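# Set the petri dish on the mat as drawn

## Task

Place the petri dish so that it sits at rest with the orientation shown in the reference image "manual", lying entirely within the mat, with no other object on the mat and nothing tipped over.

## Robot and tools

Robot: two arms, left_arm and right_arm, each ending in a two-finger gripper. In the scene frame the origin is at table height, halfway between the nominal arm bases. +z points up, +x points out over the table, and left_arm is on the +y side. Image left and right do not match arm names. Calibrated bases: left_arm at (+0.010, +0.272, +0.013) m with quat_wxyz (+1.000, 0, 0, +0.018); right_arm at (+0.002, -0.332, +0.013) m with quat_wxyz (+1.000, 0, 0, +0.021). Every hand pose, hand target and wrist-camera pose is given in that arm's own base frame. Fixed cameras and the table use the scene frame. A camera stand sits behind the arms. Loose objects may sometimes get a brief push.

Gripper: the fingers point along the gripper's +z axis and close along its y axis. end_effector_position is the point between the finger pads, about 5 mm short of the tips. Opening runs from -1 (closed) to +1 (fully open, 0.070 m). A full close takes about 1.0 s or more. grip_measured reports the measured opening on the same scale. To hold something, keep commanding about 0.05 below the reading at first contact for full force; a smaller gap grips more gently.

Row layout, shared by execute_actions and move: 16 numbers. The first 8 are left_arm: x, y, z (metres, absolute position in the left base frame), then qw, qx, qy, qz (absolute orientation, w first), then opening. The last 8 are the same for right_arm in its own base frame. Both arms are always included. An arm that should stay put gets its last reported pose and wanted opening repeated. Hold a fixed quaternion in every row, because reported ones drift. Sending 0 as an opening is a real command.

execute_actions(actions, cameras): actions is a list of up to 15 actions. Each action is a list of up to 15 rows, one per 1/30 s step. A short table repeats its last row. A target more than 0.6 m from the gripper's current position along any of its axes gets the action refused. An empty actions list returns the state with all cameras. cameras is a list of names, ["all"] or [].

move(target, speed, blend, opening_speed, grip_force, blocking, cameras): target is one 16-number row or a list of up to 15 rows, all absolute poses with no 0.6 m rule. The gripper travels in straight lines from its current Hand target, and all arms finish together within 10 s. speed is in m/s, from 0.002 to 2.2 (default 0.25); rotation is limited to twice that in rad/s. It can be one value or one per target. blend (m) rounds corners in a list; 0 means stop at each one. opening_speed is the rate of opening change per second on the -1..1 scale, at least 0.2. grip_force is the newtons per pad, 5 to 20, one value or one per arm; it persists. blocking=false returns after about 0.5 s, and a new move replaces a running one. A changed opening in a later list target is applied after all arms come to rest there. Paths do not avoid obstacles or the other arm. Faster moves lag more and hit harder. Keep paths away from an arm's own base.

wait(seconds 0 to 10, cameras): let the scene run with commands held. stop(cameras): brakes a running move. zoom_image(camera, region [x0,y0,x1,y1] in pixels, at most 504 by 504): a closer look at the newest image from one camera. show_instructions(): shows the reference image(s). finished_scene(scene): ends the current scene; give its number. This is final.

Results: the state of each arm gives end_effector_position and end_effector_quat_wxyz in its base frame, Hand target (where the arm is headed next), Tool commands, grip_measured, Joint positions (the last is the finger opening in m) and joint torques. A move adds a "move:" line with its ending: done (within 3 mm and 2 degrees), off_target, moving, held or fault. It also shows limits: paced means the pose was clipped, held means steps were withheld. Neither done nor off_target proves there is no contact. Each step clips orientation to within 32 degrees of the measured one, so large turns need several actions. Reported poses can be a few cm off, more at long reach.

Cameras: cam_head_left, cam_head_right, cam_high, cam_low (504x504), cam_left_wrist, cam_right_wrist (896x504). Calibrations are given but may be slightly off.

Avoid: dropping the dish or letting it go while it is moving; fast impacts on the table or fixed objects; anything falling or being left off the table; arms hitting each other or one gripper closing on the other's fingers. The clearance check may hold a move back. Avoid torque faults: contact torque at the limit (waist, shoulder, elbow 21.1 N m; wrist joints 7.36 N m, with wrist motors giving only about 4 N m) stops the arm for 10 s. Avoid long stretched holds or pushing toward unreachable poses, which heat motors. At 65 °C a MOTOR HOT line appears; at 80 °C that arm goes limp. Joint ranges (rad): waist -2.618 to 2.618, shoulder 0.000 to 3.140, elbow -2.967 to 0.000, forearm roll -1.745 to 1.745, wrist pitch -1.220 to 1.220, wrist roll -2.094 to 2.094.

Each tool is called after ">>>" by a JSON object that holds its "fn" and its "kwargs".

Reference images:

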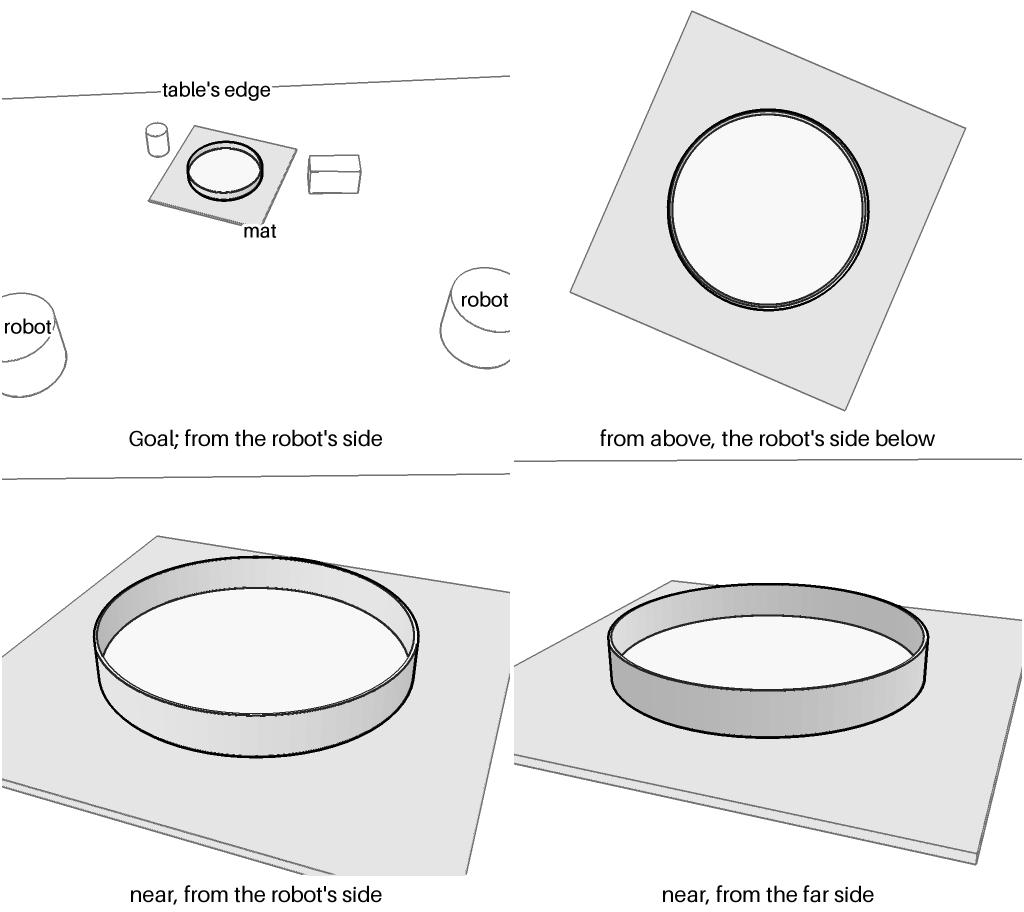

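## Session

>>> {"fn": "execute_actions", "kwargs": {"actions": []}}

Scene clock: 0.00 s.
left_arm: end_effector_position=(+0.3531, -0.0116, +0.1335) grip_measured=+1.00 end_effector_quat_wxyz=(+0.129, +0.172, +0.976, +0.039) | right_arm: end_effector_position=(+0.5151, +0.0080, +0.1172) grip_measured=+0.99 end_effector_quat_wxyz=(+0.384, -0.365, +0.842, +0.105)
Joint positions: left_arm=[-0.064 1.61 -1.209 0.059 0.992 0.259 0.07] | right_arm=[-0.236 2.048 -1.519 0.934 0.802 -1.622 0.069]
Joint torques (N m): no reading
Hand target: left_arm +0.3531, -0.0116, +0.1335; +0.129, +0.172, +0.976, +0.039 | right_arm +0.5151, +0.0080, +0.1172; +0.384, -0.365, +0.842, +0.105
Tool commands: left_gripper/opening=+1.0 right_gripper/opening=+1.0
camera_calibration:
cam_left_wrist: T_world_to_cam=[[-0.324461, -0.937926, -0.122556, 0.120282], [-0.893368, 0.261282, 0.365549, 0.268195], [-0.310836, 0.228094, -0.922689, 0.360644], [0, 0, 0, 1]] pos_world=[0.390725, -0.0395196, 0.249465]
cam_right_wrist: T_world_to_cam=[[0.711679, -0.697509, 0.0836315, -0.369117], [-0.67672, -0.712639, -0.184923, 0.374432], [0.188585, 0.075011, -0.979188, 0.137086], [0, 0, 0, 1]] pos_world=[0.490226, -0.000910836, 0.234344]

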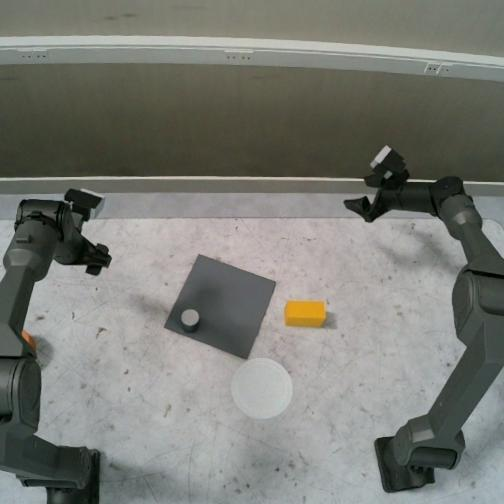

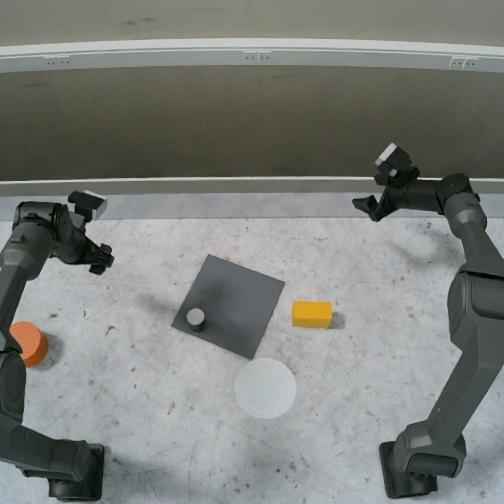

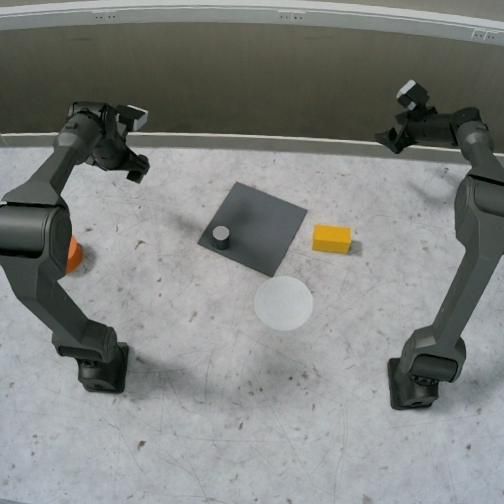

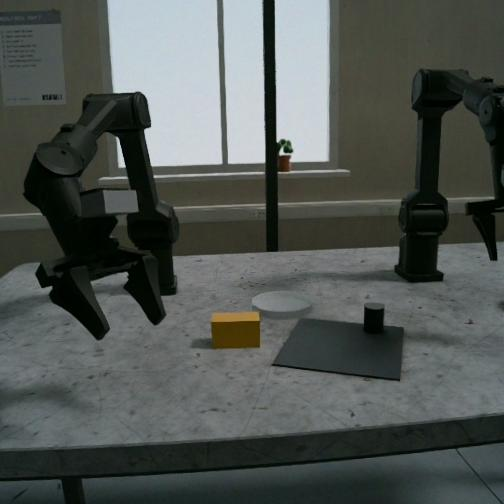

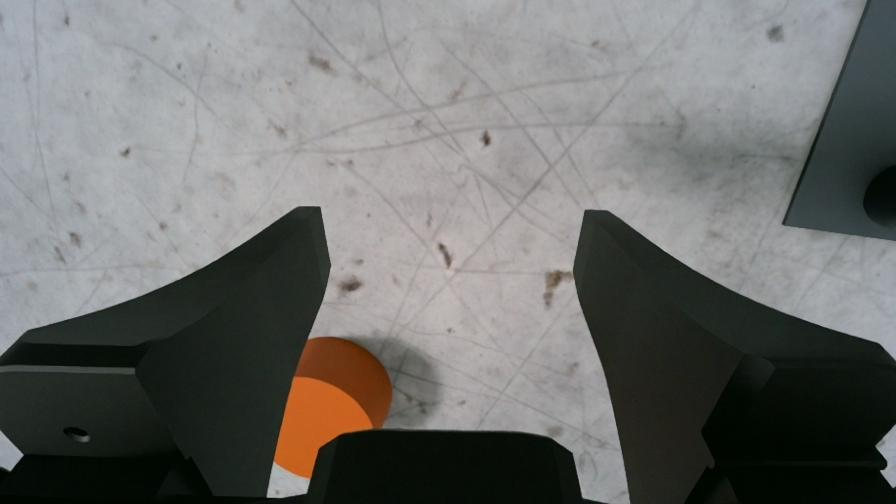

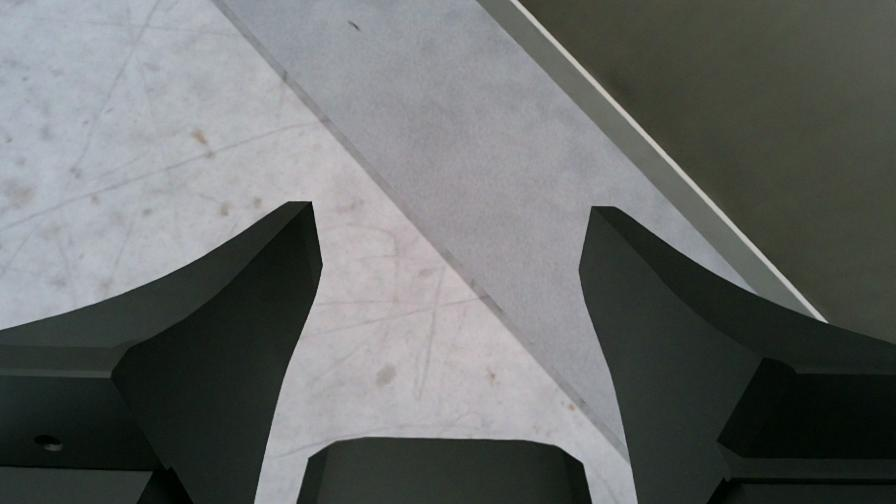

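>>> {"fn": "zoom_image", "kwargs": {"camera": "cam_low", "region": [200, 280, 420, 390]}}

>>> {"fn": "zoom_image", "kwargs": {"camera": "cam_head_left", "region": [160, 245, 340, 425]}}

>>> {"fn": "zoom_image", "kwargs": {"camera": "cam_low", "region": [245, 285, 320, 325]}}

Scaled by 2.291.

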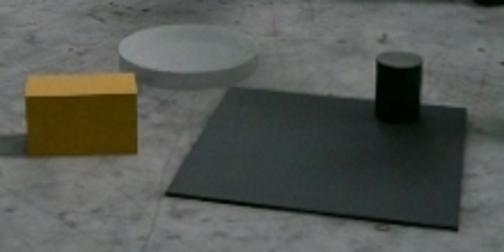

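Scaled by 2.800.

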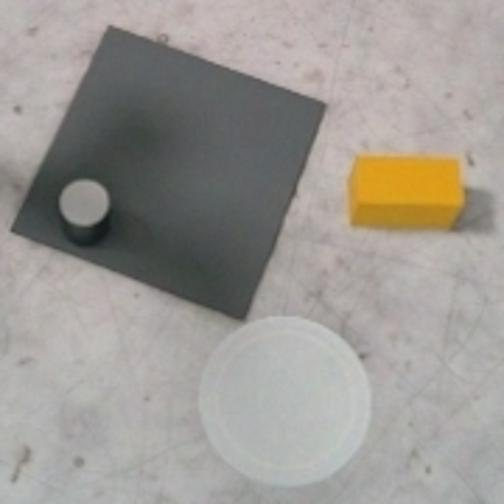

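Scaled by 6.720.

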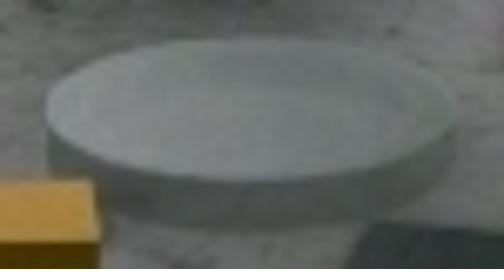

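>>> {"fn": "zoom_image", "kwargs": {"camera": "cam_head_left", "region": [226, 352, 298, 424]}}

>>> {"fn": "zoom_image", "kwargs": {"camera": "cam_high", "region": [190, 170, 360, 340]}}

Scaled by 7.000.

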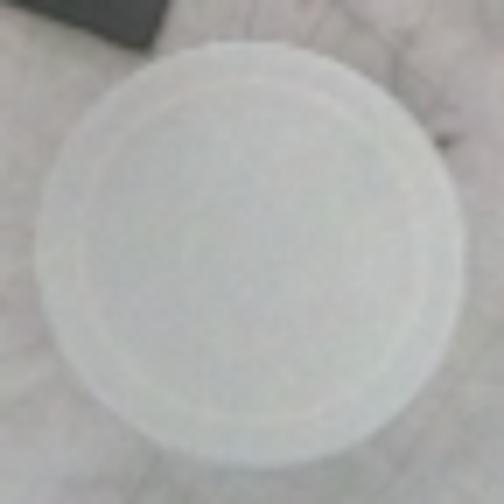

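Scaled by 2.965.

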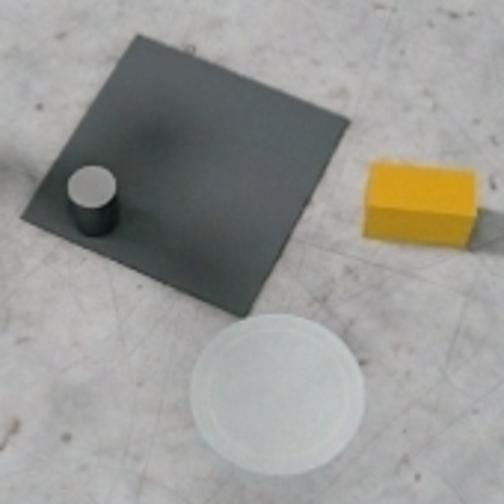

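>>> {"fn": "move", "kwargs": {"target": [[0.2738,-0.2101,0.13,0,0.3214,0.947,0,1,0.30,0.10,0.14,0.2130,-0.5484,0.7950,0.1469,1],[0.2738,-0.2101,0.13,0,0.3214,0.947,0,1,0.1236,0.1624,0.05,0.2130,-0.5484,0.7950,0.1469,1]], "speed": [0.35,0.3], "blend": 0.04, "cameras": ["cam_left_wrist","cam_right_wrist"]}}

Scene clock: 60.50 s.
left_arm: end_effector_position=(+0.2735, -0.2103, +0.1293) grip_measured=+1.00 end_effector_quat_wxyz=(+0.035, +0.321, +0.946, -0.012) | right_arm: end_effector_position=(+0.1236, +0.1623, +0.0500) grip_measured=+0.99 end_effector_quat_wxyz=(+0.213, -0.548, +0.795, +0.147)
Joint positions: left_arm=[-0.655 1.724 -1.366 -0.001 1.227 0 0.07] | right_arm=[0.608 1.071 -0.272 0.631 0.498 -1.106 0.069]
Joint torques (N m): left_arm=[0.44 -12.24 -2.67 0.04 0.01 0.11] | right_arm=[0.84 -0.58 -5.01 0.1 -0.3 0.13]
Hand target: left_arm +0.2737, -0.2100, +0.1296; +0.035, +0.321, +0.946, -0.012 | right_arm +0.1236, +0.1624, +0.0500; +0.213, -0.548, +0.795, +0.147
Off the commanded pose: left_arm 0.001 m, 4 deg | right_arm 0.000 m, 0 deg.
joint sent to its limit (left arm) — joint 5 (wrist pitch), upper limit. The joint targets are off in orientation, not in position.
move: off_target (left_arm)
camera_calibration:
cam_left_wrist: T_world_to_cam=[[-0.608889, -0.793255, -0.000974003, -0.0000306927], [-0.67844, 0.520122, 0.518838, 0.226414], [-0.411064, 0.316575, -0.854872, 0.414624], [0, 0, 0, 1]] pos_world=[0.324027, -0.249047, 0.236978]
cam_right_wrist: T_world_to_cam=[[0.939381, -0.341974, -0.0248506, -0.0577483], [-0.337984, -0.935743, 0.100752, 0.187136], [-0.0577083, -0.0862453, -0.994601, 0.190975], [0, 0, 0, 1]] pos_world=[0.128517, 0.171833, 0.169655]
Images, in order (width x height): cam_left_wrist 896x504, cam_right_wrist 896x504.

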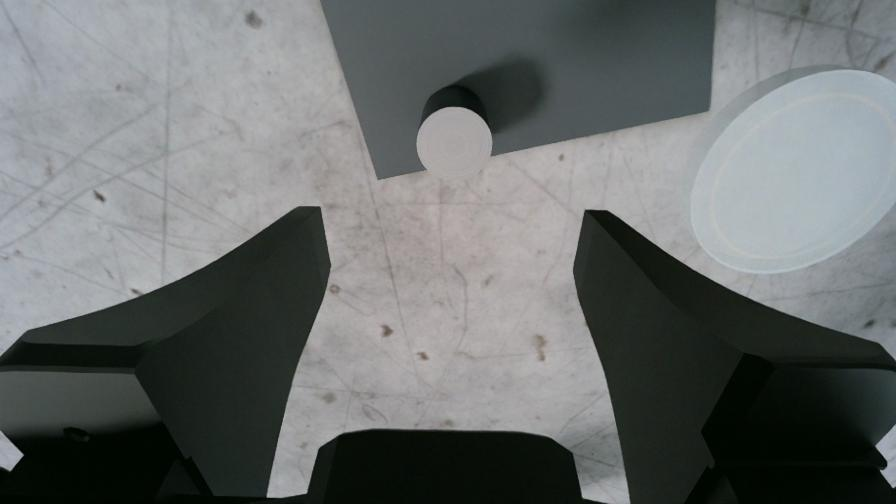

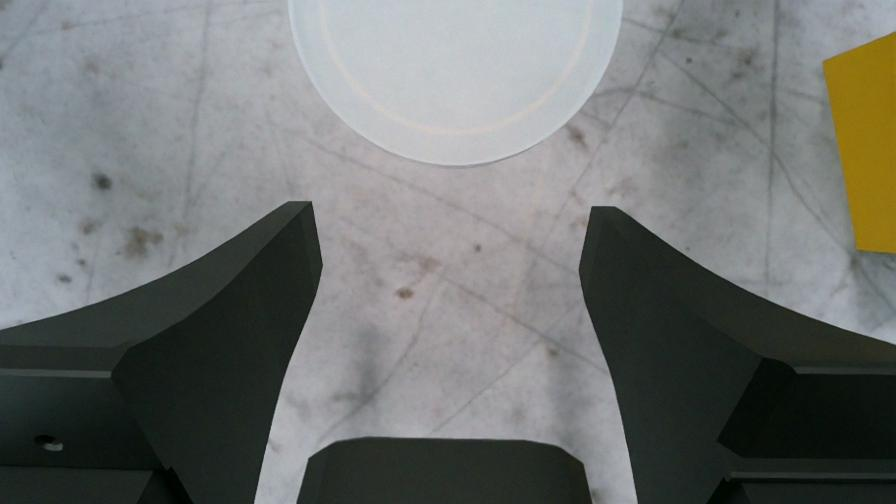

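>>> {"fn": "move", "kwargs": {"target": [[0.2720,-0.2130,0.06,0,0.3214,0.947,0,1,0.1236,0.1624,-0.001,0.2130,-0.5484,0.7950,0.1469,1],[0.2720,-0.2130,0.014,0,0.3214,0.947,0,1,0.1300,0.1800,-0.001,0.2130,-0.5484,0.7950,0.1469,1],[0.2720,-0.2130,0.014,0,0.3214,0.947,0,-0.4,0.1300,0.1800,-0.001,0.2130,-0.5484,0.7950,0.1469,1],[0.2720,-0.2130,0.045,0,0.3214,0.947,0,-0.4,0.1370,0.1990,-0.001,0.2130,-0.5484,0.7950,0.1469,1]], "speed": [0.15,0.08,0.08,0.06], "opening_speed": 1.0, "grip_force": 10, "cameras": ["cam_left_wrist","cam_right_wrist"]}}

Scene clock: 77.53 s.
left_arm: end_effector_position=(+0.2723, -0.2133, +0.0457) grip_measured=-0.06 end_effector_quat_wxyz=(+0.001, +0.321, +0.947, -0.001) | right_arm: end_effector_position=(+0.1372, +0.1993, -0.0007) grip_measured=+0.99 end_effector_quat_wxyz=(+0.212, -0.549, +0.795, +0.147)
Joint positions: left_arm=[-0.664 1.873 -1.23 -0.001 1.013 -0.009 0.033] | right_arm=[0.774 1.465 -0.257 1.704 0.214 -2.089 0.069]
Joint torques (N m): left_arm=[-0.09 -11.68 -2.41 0.02 -0.19 0.1] | right_arm=[0.47 -2.73 -2.59 -0.06 0.16 0.19]
Hand target: left_arm +0.2720, -0.2130, +0.0450; +0.000, +0.321, +0.947, +0.000 | right_arm +0.1370, +0.1990, -0.0008; +0.211, -0.549, +0.796, +0.146
Off the commanded pose: left_arm 0.001 m, 0 deg | right_arm 0.001 m, 0 deg.
joint sent to its limit (right arm) — joint 6 (wrist roll), lower limit. The joint targets still meet the commanded pose.
grip_force (N): 10, 10
move: done
camera_calibration:
cam_left_wrist: T_world_to_cam=[[-0.608811, -0.793314, -0.00104649, -0.00315515], [-0.647116, 0.495851, 0.579114, 0.254015], [-0.4589, 0.353248, -0.815246, 0.36259], [0, 0, 0, 1]] pos_world=[0.328849, -0.256541, 0.148493]
cam_right_wrist: T_world_to_cam=[[0.939507, -0.341528, -0.0261859, -0.059132], [-0.337252, -0.935691, 0.103647, 0.231442], [-0.0599003, -0.0885459, -0.994269, 0.14532], [0, 0, 0, 1]] pos_world=[0.142314, 0.20923, 0.118951]
Images, in order (width x height): cam_left_wrist 896x504, cam_right_wrist 896x504.

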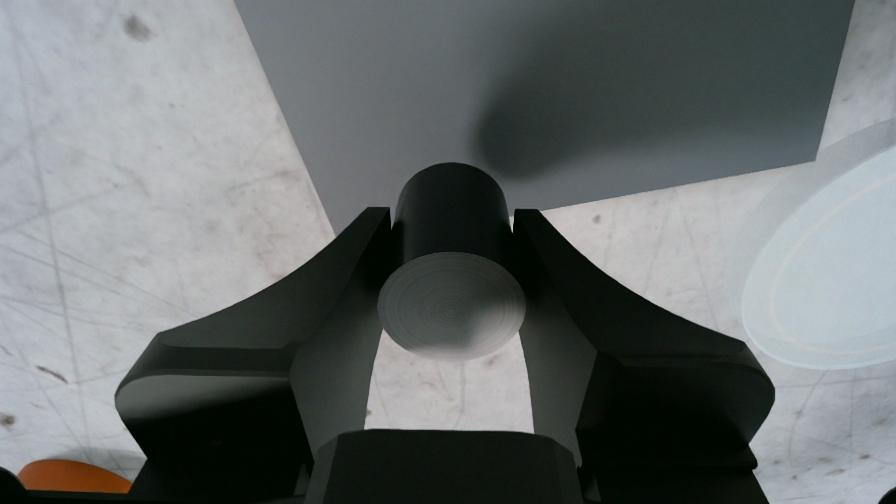

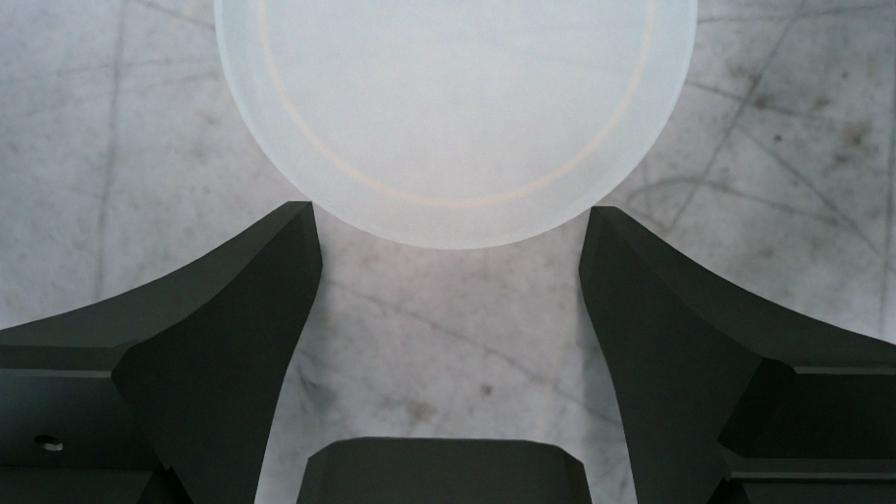

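>>> {"fn": "move", "kwargs": {"target": [[0.285,-0.14,0.07,0,0.3214,0.947,0,-0.4,0.1372,0.1993,-0.001,0.2130,-0.5484,0.7950,0.1469,1],[0.29,-0.06,0.05,0,0.3214,0.947,0,-0.4,0.1430,0.2250,-0.001,0.2130,-0.5484,0.7950,0.1469,1],[0.29,-0.06,0.0115,0,0.3214,0.947,0,-0.4,0.1490,0.2600,-0.001,0.2130,-0.5484,0.7950,0.1469,1],[0.29,-0.06,0.0115,0,0.3214,0.947,0,0.5,0.1490,0.2600,-0.001,0.2130,-0.5484,0.7950,0.1469,1]], "speed": [0.15,0.15,0.06,0.06], "blend": [0.01,0.01,0,0], "opening_speed": 1.2, "cameras": ["cam_left_wrist","cam_right_wrist","cam_head_left"]}}

Scene clock: 93.83 s.
left_arm: end_effector_position=(+0.2901, -0.0600, +0.0114) grip_measured=+0.50 end_effector_quat_wxyz=(+0.000, +0.321, +0.947, +0.000) | right_arm: end_effector_position=(+0.1489, +0.2602, -0.0010) grip_measured=+0.99 end_effector_quat_wxyz=(+0.212, -0.549, +0.795, +0.147)
Joint positions: left_arm=[-0.204 1.791 -0.944 0 0.81 0.45 0.052] | right_arm=[0.959 1.629 -0.457 1.74 0.126 -1.957 0.069]
Joint torques (N m): left_arm=[-0.3 -11.61 -2.71 0.05 0.03 -0.06] | right_arm=[0.05 -4.22 -2.86 -0.03 0.22 0.02]
Hand target: left_arm +0.2900, -0.0600, +0.0115; +0.000, +0.321, +0.947, +0.000 | right_arm +0.1490, +0.2600, -0.0009; +0.212, -0.549, +0.795, +0.147
Off the commanded pose: left_arm 0.000 m, 0 deg | right_arm 0.000 m, 0 deg.
joint sent to its limit (right arm) — joint 4 (forearm roll), upper limit. The joint targets still meet the commanded pose.
grip_force (N): 10, 10
move: done
camera_calibration:
cam_left_wrist: T_world_to_cam=[[-0.608899, -0.793246, -0.00180696, 0.129286], [-0.646538, 0.494963, 0.580517, 0.209157], [-0.459598, 0.354644, -0.814246, 0.28895], [0, 0, 0, 1]] pos_world=[0.346751, -0.103444, 0.114091]
cam_right_wrist: T_world_to_cam=[[0.939488, -0.341587, -0.0260757, -0.0493617], [-0.337373, -0.935745, 0.102768, 0.292447], [-0.0595045, -0.0877524, -0.994363, 0.150843], [0, 0, 0, 1]] pos_world=[0.154014, 0.270031, 0.118652]
Images, in order (width x height): cam_head_left 504x504, cam_left_wrist 896x504, cam_right_wrist 896x504.

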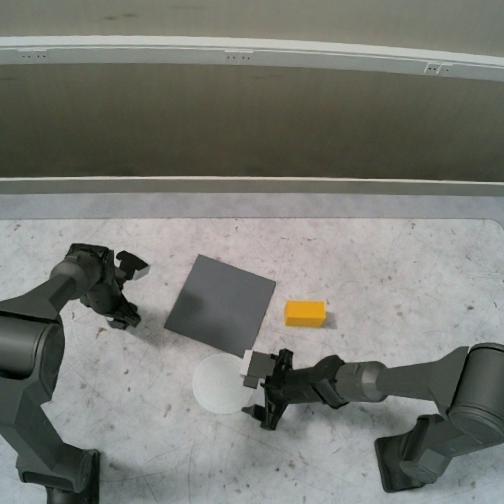

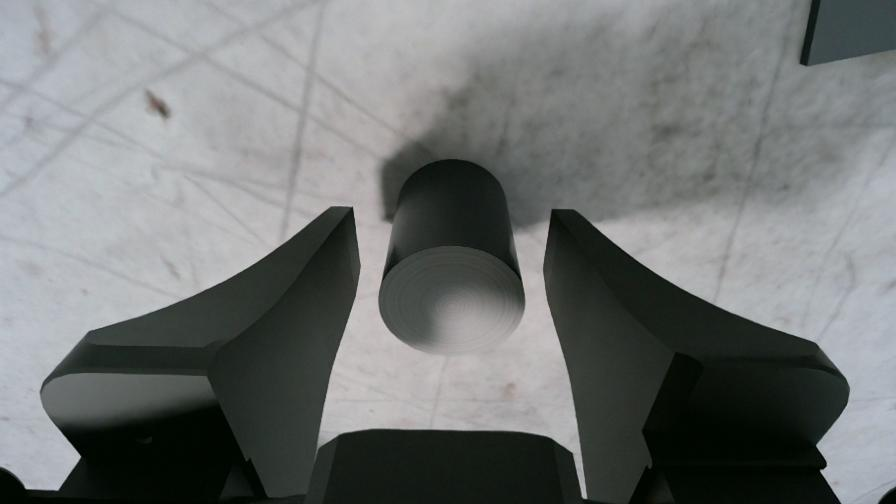

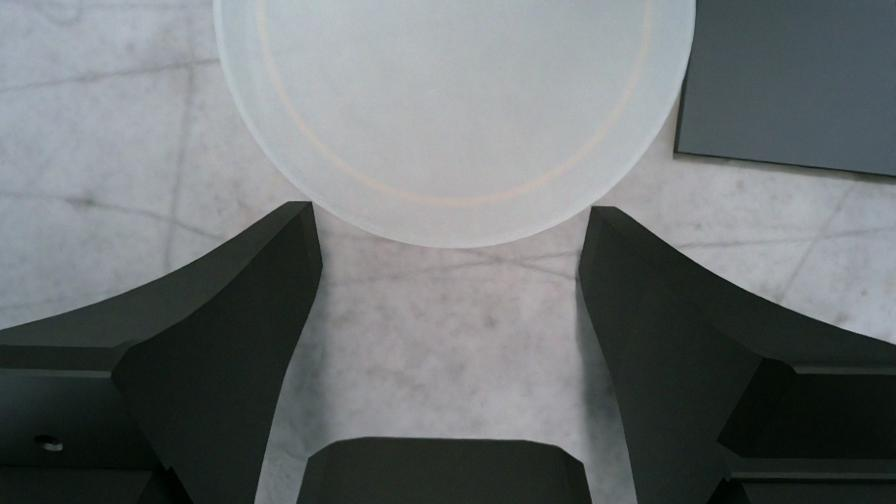

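>>> {"fn": "move", "kwargs": {"target": [[0.29,-0.06,0.075,0,0.3214,0.947,0,0.5,0.1560,0.2770,-0.001,0.2130,-0.5484,0.7950,0.1469,1],[0.20,-0.12,0.13,0.0426,0.2120,0.9763,-0.0093,1,0.1714,0.3122,-0.001,0.2130,-0.5484,0.7950,0.1469,1],[0.090,-0.1807,0.06,0.0426,0.2120,0.9763,-0.0093,1,0.1600,0.2850,-0.001,0.2130,-0.5484,0.7950,0.1469,1]], "speed": [0.1,0.2,0.25], "blend": [0,0,0], "cameras": ["cam_left_wrist","cam_right_wrist","cam_head_left"]}}

Scene clock: 113.00 s.
left_arm: end_effector_position=(+0.0899, -0.1806, +0.0599) grip_measured=+1.00 end_effector_quat_wxyz=(+0.043, +0.212, +0.976, -0.009) | right_arm: end_effector_position=(+0.1599, +0.2853, -0.0009) grip_measured=+0.99 end_effector_quat_wxyz=(+0.212, -0.549, +0.795, +0.147)
Joint positions: left_arm=[-1.174 1.326 -0.63 0.076 0.899 -0.791 0.07] | right_arm=[0.985 1.7 -0.562 1.493 0.111 -1.687 0.069]
Joint torques (N m): left_arm=[0.6 -4.98 -3 0.01 -0.02 0.05] | right_arm=[0.06 -4.28 -3.19 -0.13 0.19 0.22]
Hand target: left_arm +0.0900, -0.1807, +0.0600; +0.043, +0.212, +0.976, -0.009 | right_arm +0.1600, +0.2850, -0.0009; +0.212, -0.549, +0.795, +0.146
Off the commanded pose: left_arm 0.000 m, 0 deg | right_arm 0.000 m, 0 deg.
grip_force (N): 10, 10
move: done
camera_calibration:
cam_left_wrist: T_world_to_cam=[[-0.41561, -0.909541, -0.00209376, -0.126539], [-0.784075, 0.35711, 0.507641, 0.103157], [-0.460972, 0.212622, -0.861566, 0.256538], [0, 0, 0, 1]] pos_world=[0.146549, -0.206476, 0.168393]
cam_right_wrist: T_world_to_cam=[[0.939405, -0.341873, -0.0253261, -0.0510544], [-0.337746, -0.93565, 0.1024, 0.319596], [-0.0587043, -0.0876416, -0.994421, 0.153529], [0, 0, 0, 1]] pos_world=[0.164916, 0.295031, 0.118653]
Images, in order (width x height): cam_head_left 504x504, cam_left_wrist 896x504, cam_right_wrist 896x504.

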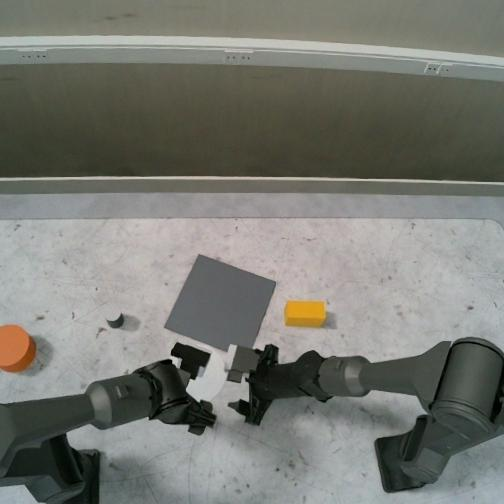

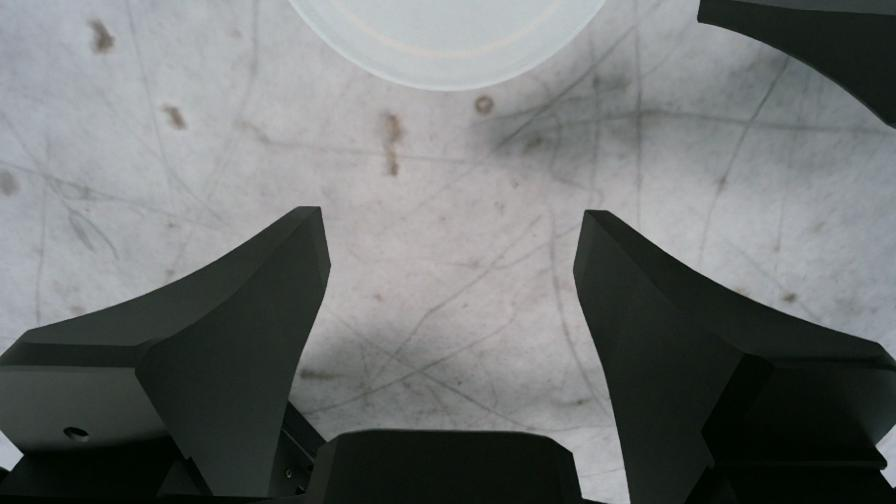

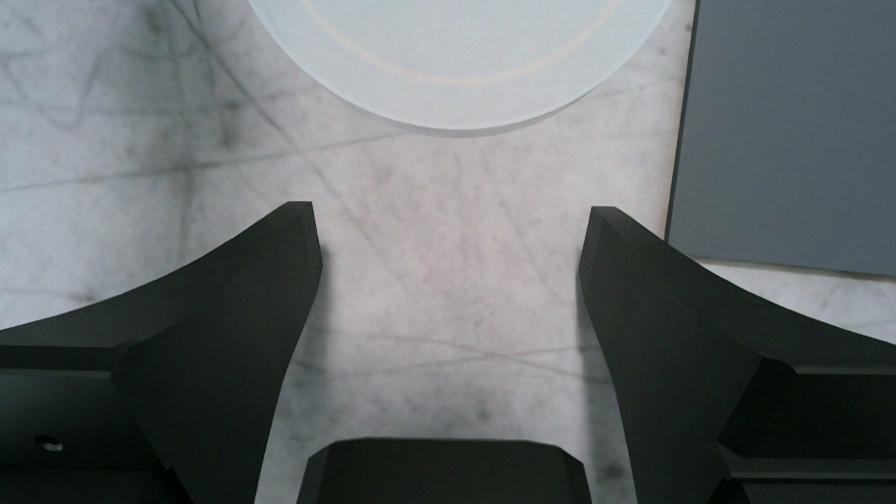

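>>> {"fn": "move", "kwargs": {"target": [[0.095,-0.184,-0.002,0.0426,0.2120,0.9763,-0.0093,1,0.1500,0.2600,0.10,0.2130,-0.5484,0.7950,0.1469,1],[0.1214,-0.1957,-0.002,0.0426,0.2120,0.9763,-0.0093,1,0.2500,0.15,0.16,0.0,-0.2,0.98,0.0,-1],[0.1250,-0.1973,-0.002,0.0426,0.2120,0.9763,-0.0093,1,0.37,0.25,0.15,-0.085,0.2157,0.9727,0.019,-1]], "speed": [0.15,0.3,0.3], "cameras": ["cam_left_wrist","cam_right_wrist","cam_head_left"]}}

Scene clock: 132.57 s.
left_arm: end_effector_position=(+0.1250, -0.1973, -0.0019) grip_measured=+1.00 end_effector_quat_wxyz=(+0.043, +0.212, +0.976, -0.009) | right_arm: end_effector_position=(+0.3699, +0.2501, +0.1494) grip_measured=-1.00 end_effector_quat_wxyz=(+0.034, +0.226, +0.965, +0.131)
Joint positions: left_arm=[-1.055 1.601 -0.6 0.092 0.588 -0.703 0.07] | right_arm=[0.523 1.962 -1.762 0.153 1.23 0.949 0]
Joint torques (N m): left_arm=[0.58 -5.95 -2.72 0.04 -0.23 0.09] | right_arm=[0.31 -7.89 -4.76 0.02 0.08 0]
Hand target: left_arm +0.1250, -0.1973, -0.0020; +0.043, +0.212, +0.976, -0.009 | right_arm +0.3698, +0.2499, +0.1496; +0.034, +0.226, +0.965, +0.132
Off the commanded pose: left_arm 0.000 m, 0 deg | right_arm 0.001 m, 19 deg.
joint sent to its limit (right arm) — joint 5 (wrist pitch), upper limit. The joint targets are off in orientation, not in position.
grip_force (N): 10, 10
move: off_target (right_arm); target 2's new opening was sent with right_arm's hand 0.001 m and 8 deg from that target
camera_calibration:
cam_left_wrist: T_world_to_cam=[[-0.414527, -0.910036, -0.00136925, -0.127601], [-0.784599, 0.356627, 0.507171, 0.167935], [-0.461055, 0.21131, -0.861845, 0.222708], [0, 0, 0, 1]] pos_world=[0.181548, -0.223073, 0.106593]
cam_right_wrist: T_world_to_cam=[[-0.423566, -0.855917, -0.296644, 0.416783], [-0.806873, 0.207624, 0.553036, 0.162529], [-0.411763, 0.473601, -0.778558, 0.270276], [0, 0, 0, 1]] pos_world=[0.418965, 0.194984, 0.244177]
Images, in order (width x height): cam_head_left 504x504, cam_left_wrist 896x504, cam_right_wrist 896x504.

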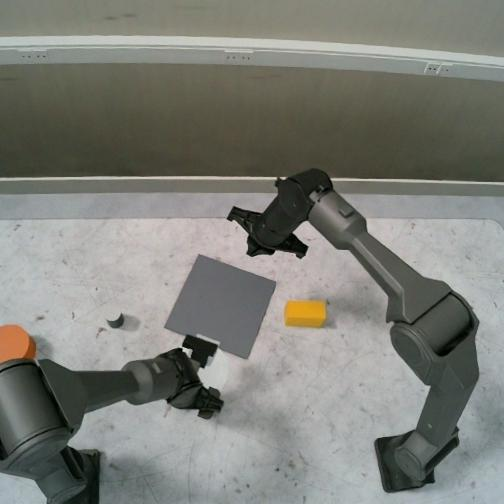

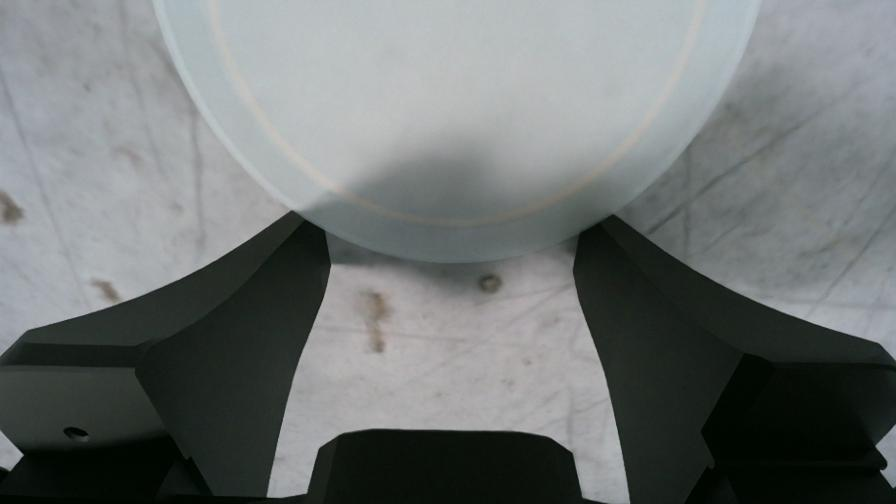

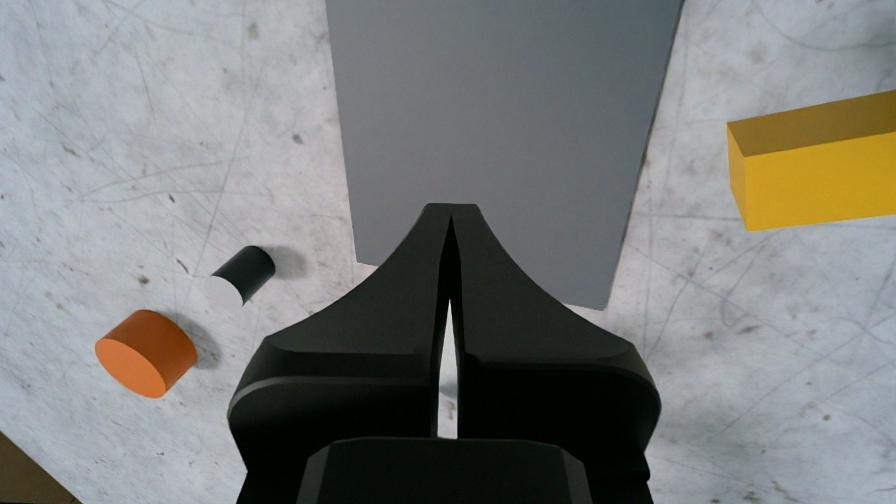

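>>> {"fn": "move", "kwargs": {"target": [[0.1285,-0.1989,-0.002,0.0426,0.2120,0.9763,-0.0093,1,0.3699,0.2501,0.1494,0.034,0.226,0.965,0.131,-1],[0.1285,-0.1989,-0.002,0.0426,0.2120,0.9763,-0.0093,0.4,0.3699,0.2501,0.1494,0.034,0.226,0.965,0.131,-1]], "speed": 0.04, "opening_speed": 0.4, "grip_force": 5, "cameras": ["cam_left_wrist","cam_right_wrist","cam_head_right"]}}

Scene clock: 139.43 s.
left_arm: end_effector_position=(+0.1287, -0.1990, -0.0019) grip_measured=+0.40 end_effector_quat_wxyz=(+0.043, +0.212, +0.976, -0.010) | right_arm: end_effector_position=(+0.3697, +0.2500, +0.1495) grip_measured=-1.00 end_effector_quat_wxyz=(+0.034, +0.226, +0.965, +0.131)
Joint positions: left_arm=[-1.044 1.61 -0.613 0.091 0.59 -0.69 0.049] | right_arm=[0.523 1.961 -1.761 0.153 1.23 0.949 0]
Joint torques (N m): left_arm=[-0.3 -5.95 -1.8 -0.01 -0.08 0.09] | right_arm=[0.91 -6.69 -5.73 -0.08 0.15 0.21]
Hand target: left_arm +0.1285, -0.1989, -0.0020; +0.043, +0.212, +0.976, -0.009 | right_arm +0.3699, +0.2501, +0.1493; +0.034, +0.226, +0.965, +0.131
Off the commanded pose: left_arm 0.000 m, 0 deg | right_arm 0.000 m, 0 deg.
joint sent to its limit (right arm) — joint 5 (wrist pitch), upper limit. The joint targets still meet the commanded pose.
grip_force (N): 5, 5
move: done
camera_calibration:
cam_left_wrist: T_world_to_cam=[[-0.414257, -0.910159, -0.00112188, -0.127585], [-0.784719, 0.356538, 0.507046, 0.171452], [-0.461093, 0.210928, -0.861918, 0.224813], [0, 0, 0, 1]] pos_world=[0.185348, -0.224672, 0.106693]
cam_right_wrist: T_world_to_cam=[[-0.423566, -0.855917, -0.296644, 0.416557], [-0.806873, 0.207624, 0.553036, 0.162353], [-0.411763, 0.473601, -0.778558, 0.270366], [0, 0, 0, 1]] pos_world=[0.418765, 0.194784, 0.244277]
Images, in order (width x height): cam_head_right 504x504, cam_left_wrist 896x504, cam_right_wrist 896x504.

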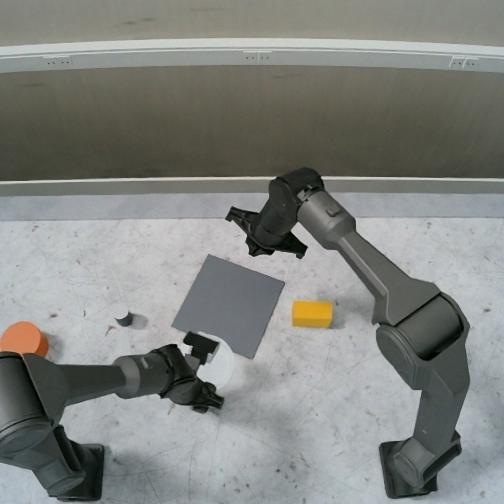

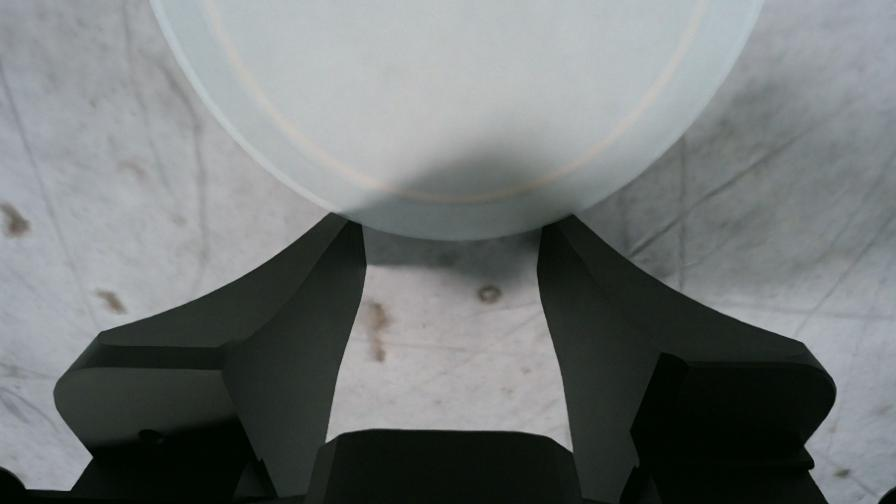

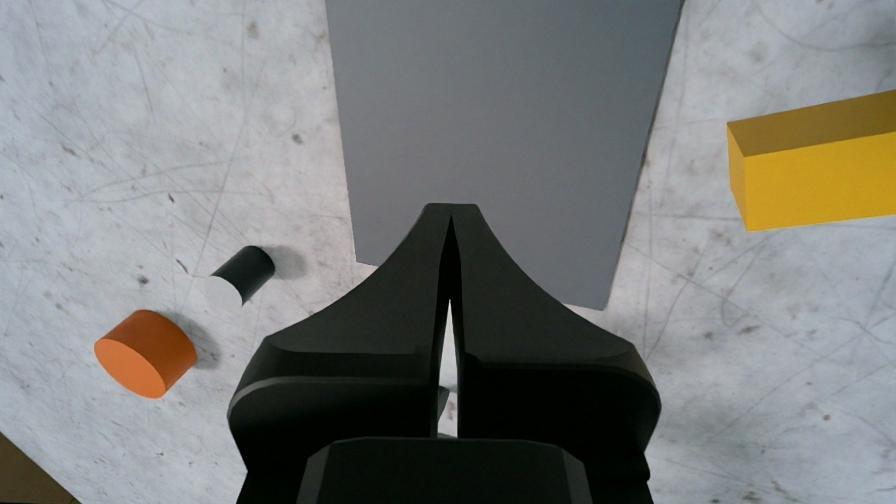

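>>> {"fn": "zoom_image", "kwargs": {"camera": "cam_head_right", "region": [160, 300, 280, 420]}}

Scaled by 4.200.

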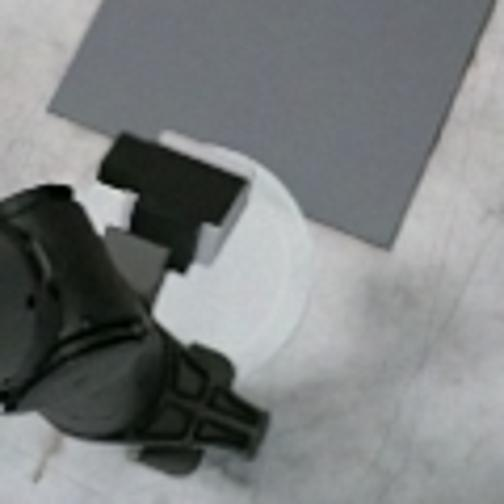

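>>> {"fn": "move", "kwargs": {"target": [[0.1265,-0.198,0.001,0.2364,0.2059,0.9482,-0.0513,1,0.36,0.28,0.12,-0.0426,0.2162,0.9753,0.0094,-1],[0.1514,-0.2093,0.0,0.2364,0.2059,0.9482,-0.0513,1,0.306,0.3125,0.06,-0.0426,0.2162,0.9753,0.0094,-1]], "speed": [0.15,0.06], "cameras": ["cam_left_wrist","cam_right_wrist","cam_head_right"]}}

Scene clock: 164.17 s.
left_arm: end_effector_position=(+0.1514, -0.2090, -0.0001) grip_measured=+1.00 end_effector_quat_wxyz=(+0.236, +0.206, +0.948, -0.051) | right_arm: end_effector_position=(+0.3056, +0.3124, +0.0595) grip_measured=-1.00 end_effector_quat_wxyz=(-0.027, +0.217, +0.975, +0.032)
Joint positions: left_arm=[-1.242 1.563 -0.403 1.185 0.378 -1.912 0.07] | right_arm=[0.755 2.149 -1.742 0.086 1.23 1.166 0]
Joint torques (N m): left_arm=[0.23 -5.24 -2.06 0.14 0.12 0.03] | right_arm=[0.17 -8.31 -4.9 -0.08 0.19 0.04]
Hand target: left_arm +0.1514, -0.2093, +0.0000; +0.236, +0.206, +0.948, -0.051 | right_arm +0.3058, +0.3123, +0.0597; -0.027, +0.217, +0.975, +0.032
Off the commanded pose: left_arm 0.000 m, 0 deg | right_arm 0.001 m, 3 deg.
joint sent to its limit (right arm) — joint 5 (wrist pitch), upper limit. The joint targets are off in orientation, not in position.
grip_force (N): 5, 5
move: off_target (right_arm)
camera_calibration:
cam_left_wrist: T_world_to_cam=[[-0.413842, -0.910346, -0.00226707, -0.127422], [-0.902653, 0.410019, 0.130778, 0.220966], [-0.118124, 0.0561679, -0.991409, 0.154654], [0, 0, 0, 1]] pos_world=[0.164991, -0.215285, 0.124139]
cam_right_wrist: T_world_to_cam=[[-0.426681, -0.900905, -0.0794605, 0.418223], [-0.717844, 0.283913, 0.635683, 0.0914575], [-0.55013, 0.328274, -0.76785, 0.231371], [0, 0, 0, 1]] pos_world=[0.371384, 0.27486, 0.152752]
Images, in order (width x height): cam_head_right 504x504, cam_left_wrist 896x504, cam_right_wrist 896x504.

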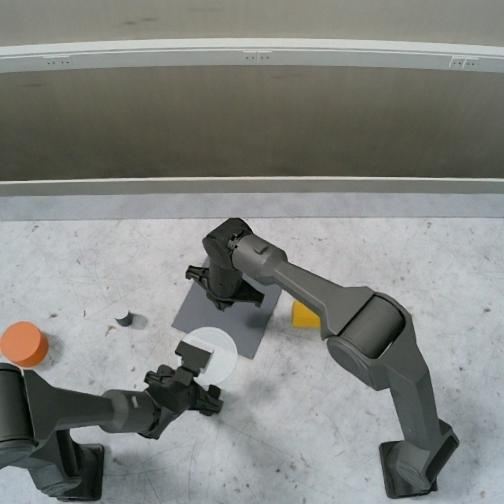

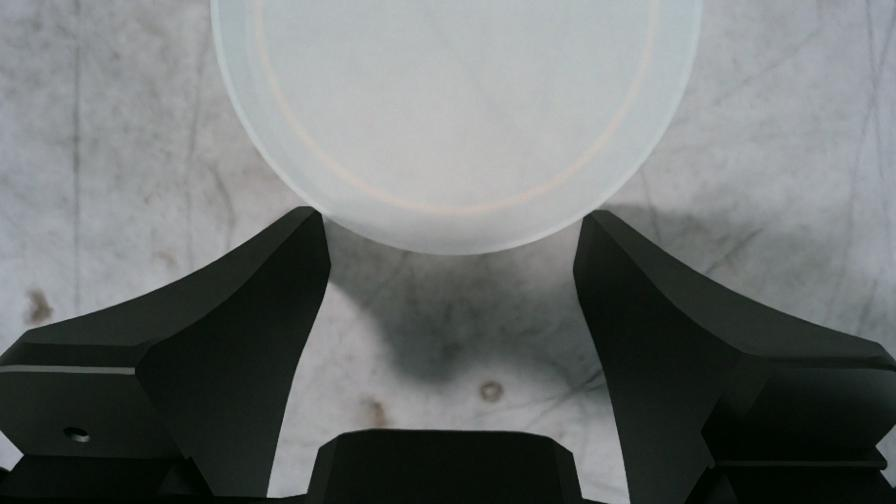

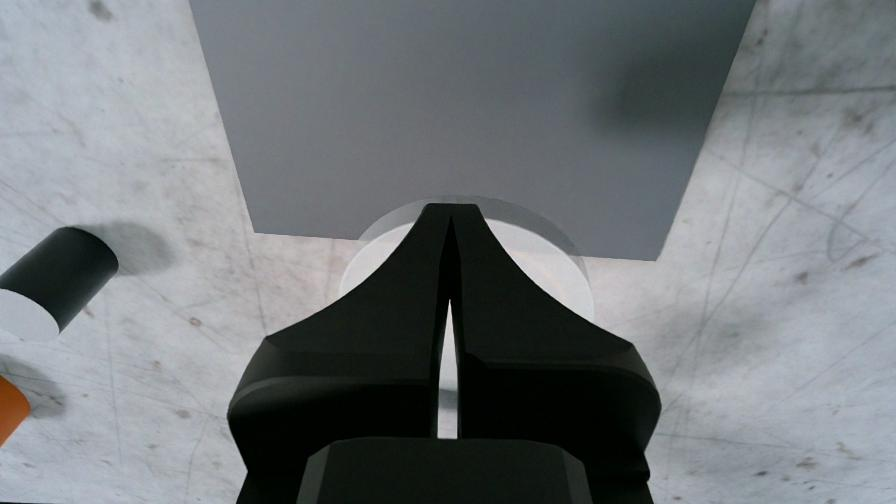

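>>> {"fn": "move", "kwargs": {"target": [[0.1514,-0.2093,0.0,0.2364,0.2059,0.9482,-0.0513,1,0.2990,0.307,0.02,-0.0426,0.2162,0.9753,0.0094,-1],[0.1514,-0.2093,0.0,0.2364,0.2059,0.9482,-0.0513,1,0.2920,0.3100,0.001,-0.0426,0.2162,0.9753,0.0094,-1]], "speed": [0.1,0.05], "cameras": ["cam_left_wrist","cam_right_wrist"]}}

Scene clock: 177.60 s.
left_arm: end_effector_position=(+0.1514, -0.2090, -0.0001) grip_measured=+1.00 end_effector_quat_wxyz=(+0.236, +0.206, +0.948, -0.051) | right_arm: end_effector_position=(+0.2919, +0.3098, +0.0004) grip_measured=-1.00 end_effector_quat_wxyz=(-0.043, +0.216, +0.975, +0.009)
Joint positions: left_arm=[-1.242 1.563 -0.403 1.185 0.378 -1.912 0.07] | right_arm=[0.773 2.225 -1.631 0.092 1.098 1.165 0]
Joint torques (N m): left_arm=[-0.29 -7.86 -1.52 0.07 0.27 -0.06] | right_arm=[0.42 -8.35 -5.01 -0.04 0.14 0.16]
Hand target: left_arm +0.1514, -0.2093, +0.0000; +0.236, +0.206, +0.948, -0.051 | right_arm +0.2920, +0.3100, +0.0010; -0.043, +0.216, +0.975, +0.009
Off the commanded pose: left_arm 0.000 m, 0 deg | right_arm 0.001 m, 0 deg.
grip_force (N): 5, 5
move: done
camera_calibration:
cam_left_wrist: T_world_to_cam=[[-0.413842, -0.910346, -0.00226707, -0.127422], [-0.902653, 0.410019, 0.130778, 0.220966], [-0.118124, 0.0561679, -0.991409, 0.154654], [0, 0, 0, 1]] pos_world=[0.164991, -0.215285, 0.124139]
cam_right_wrist: T_world_to_cam=[[-0.424295, -0.905096, -0.027837, 0.405982], [-0.693136, 0.304843, 0.653171, 0.106163], [-0.582697, 0.296432, -0.756698, 0.198691], [0, 0, 0, 1]] pos_world=[0.361618, 0.276192, 0.092308]
Images, in order (width x height): cam_left_wrist 896x504, cam_right_wrist 896x504.

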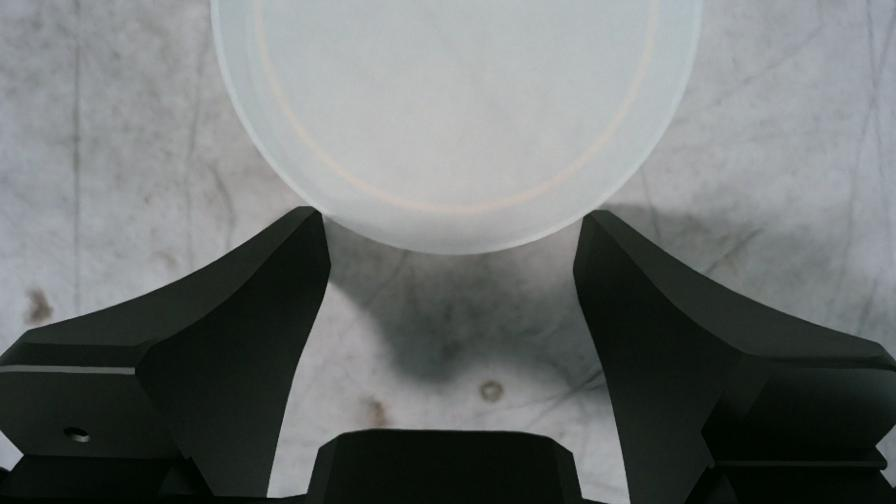

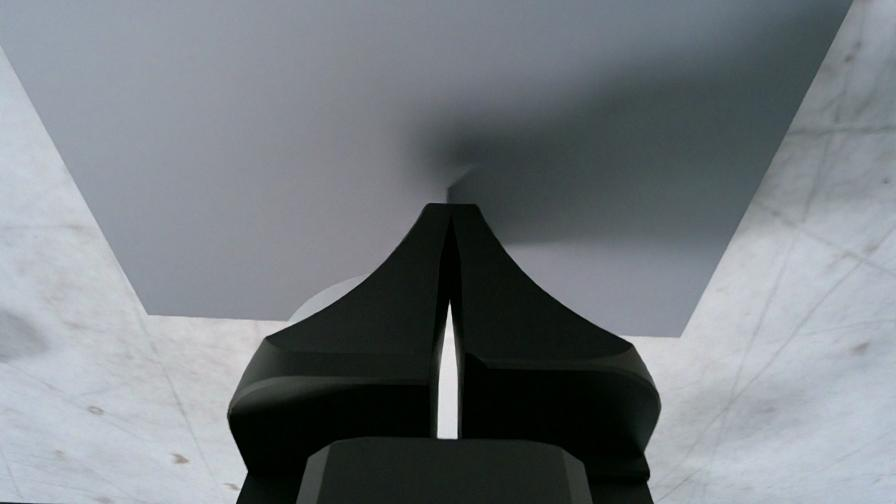

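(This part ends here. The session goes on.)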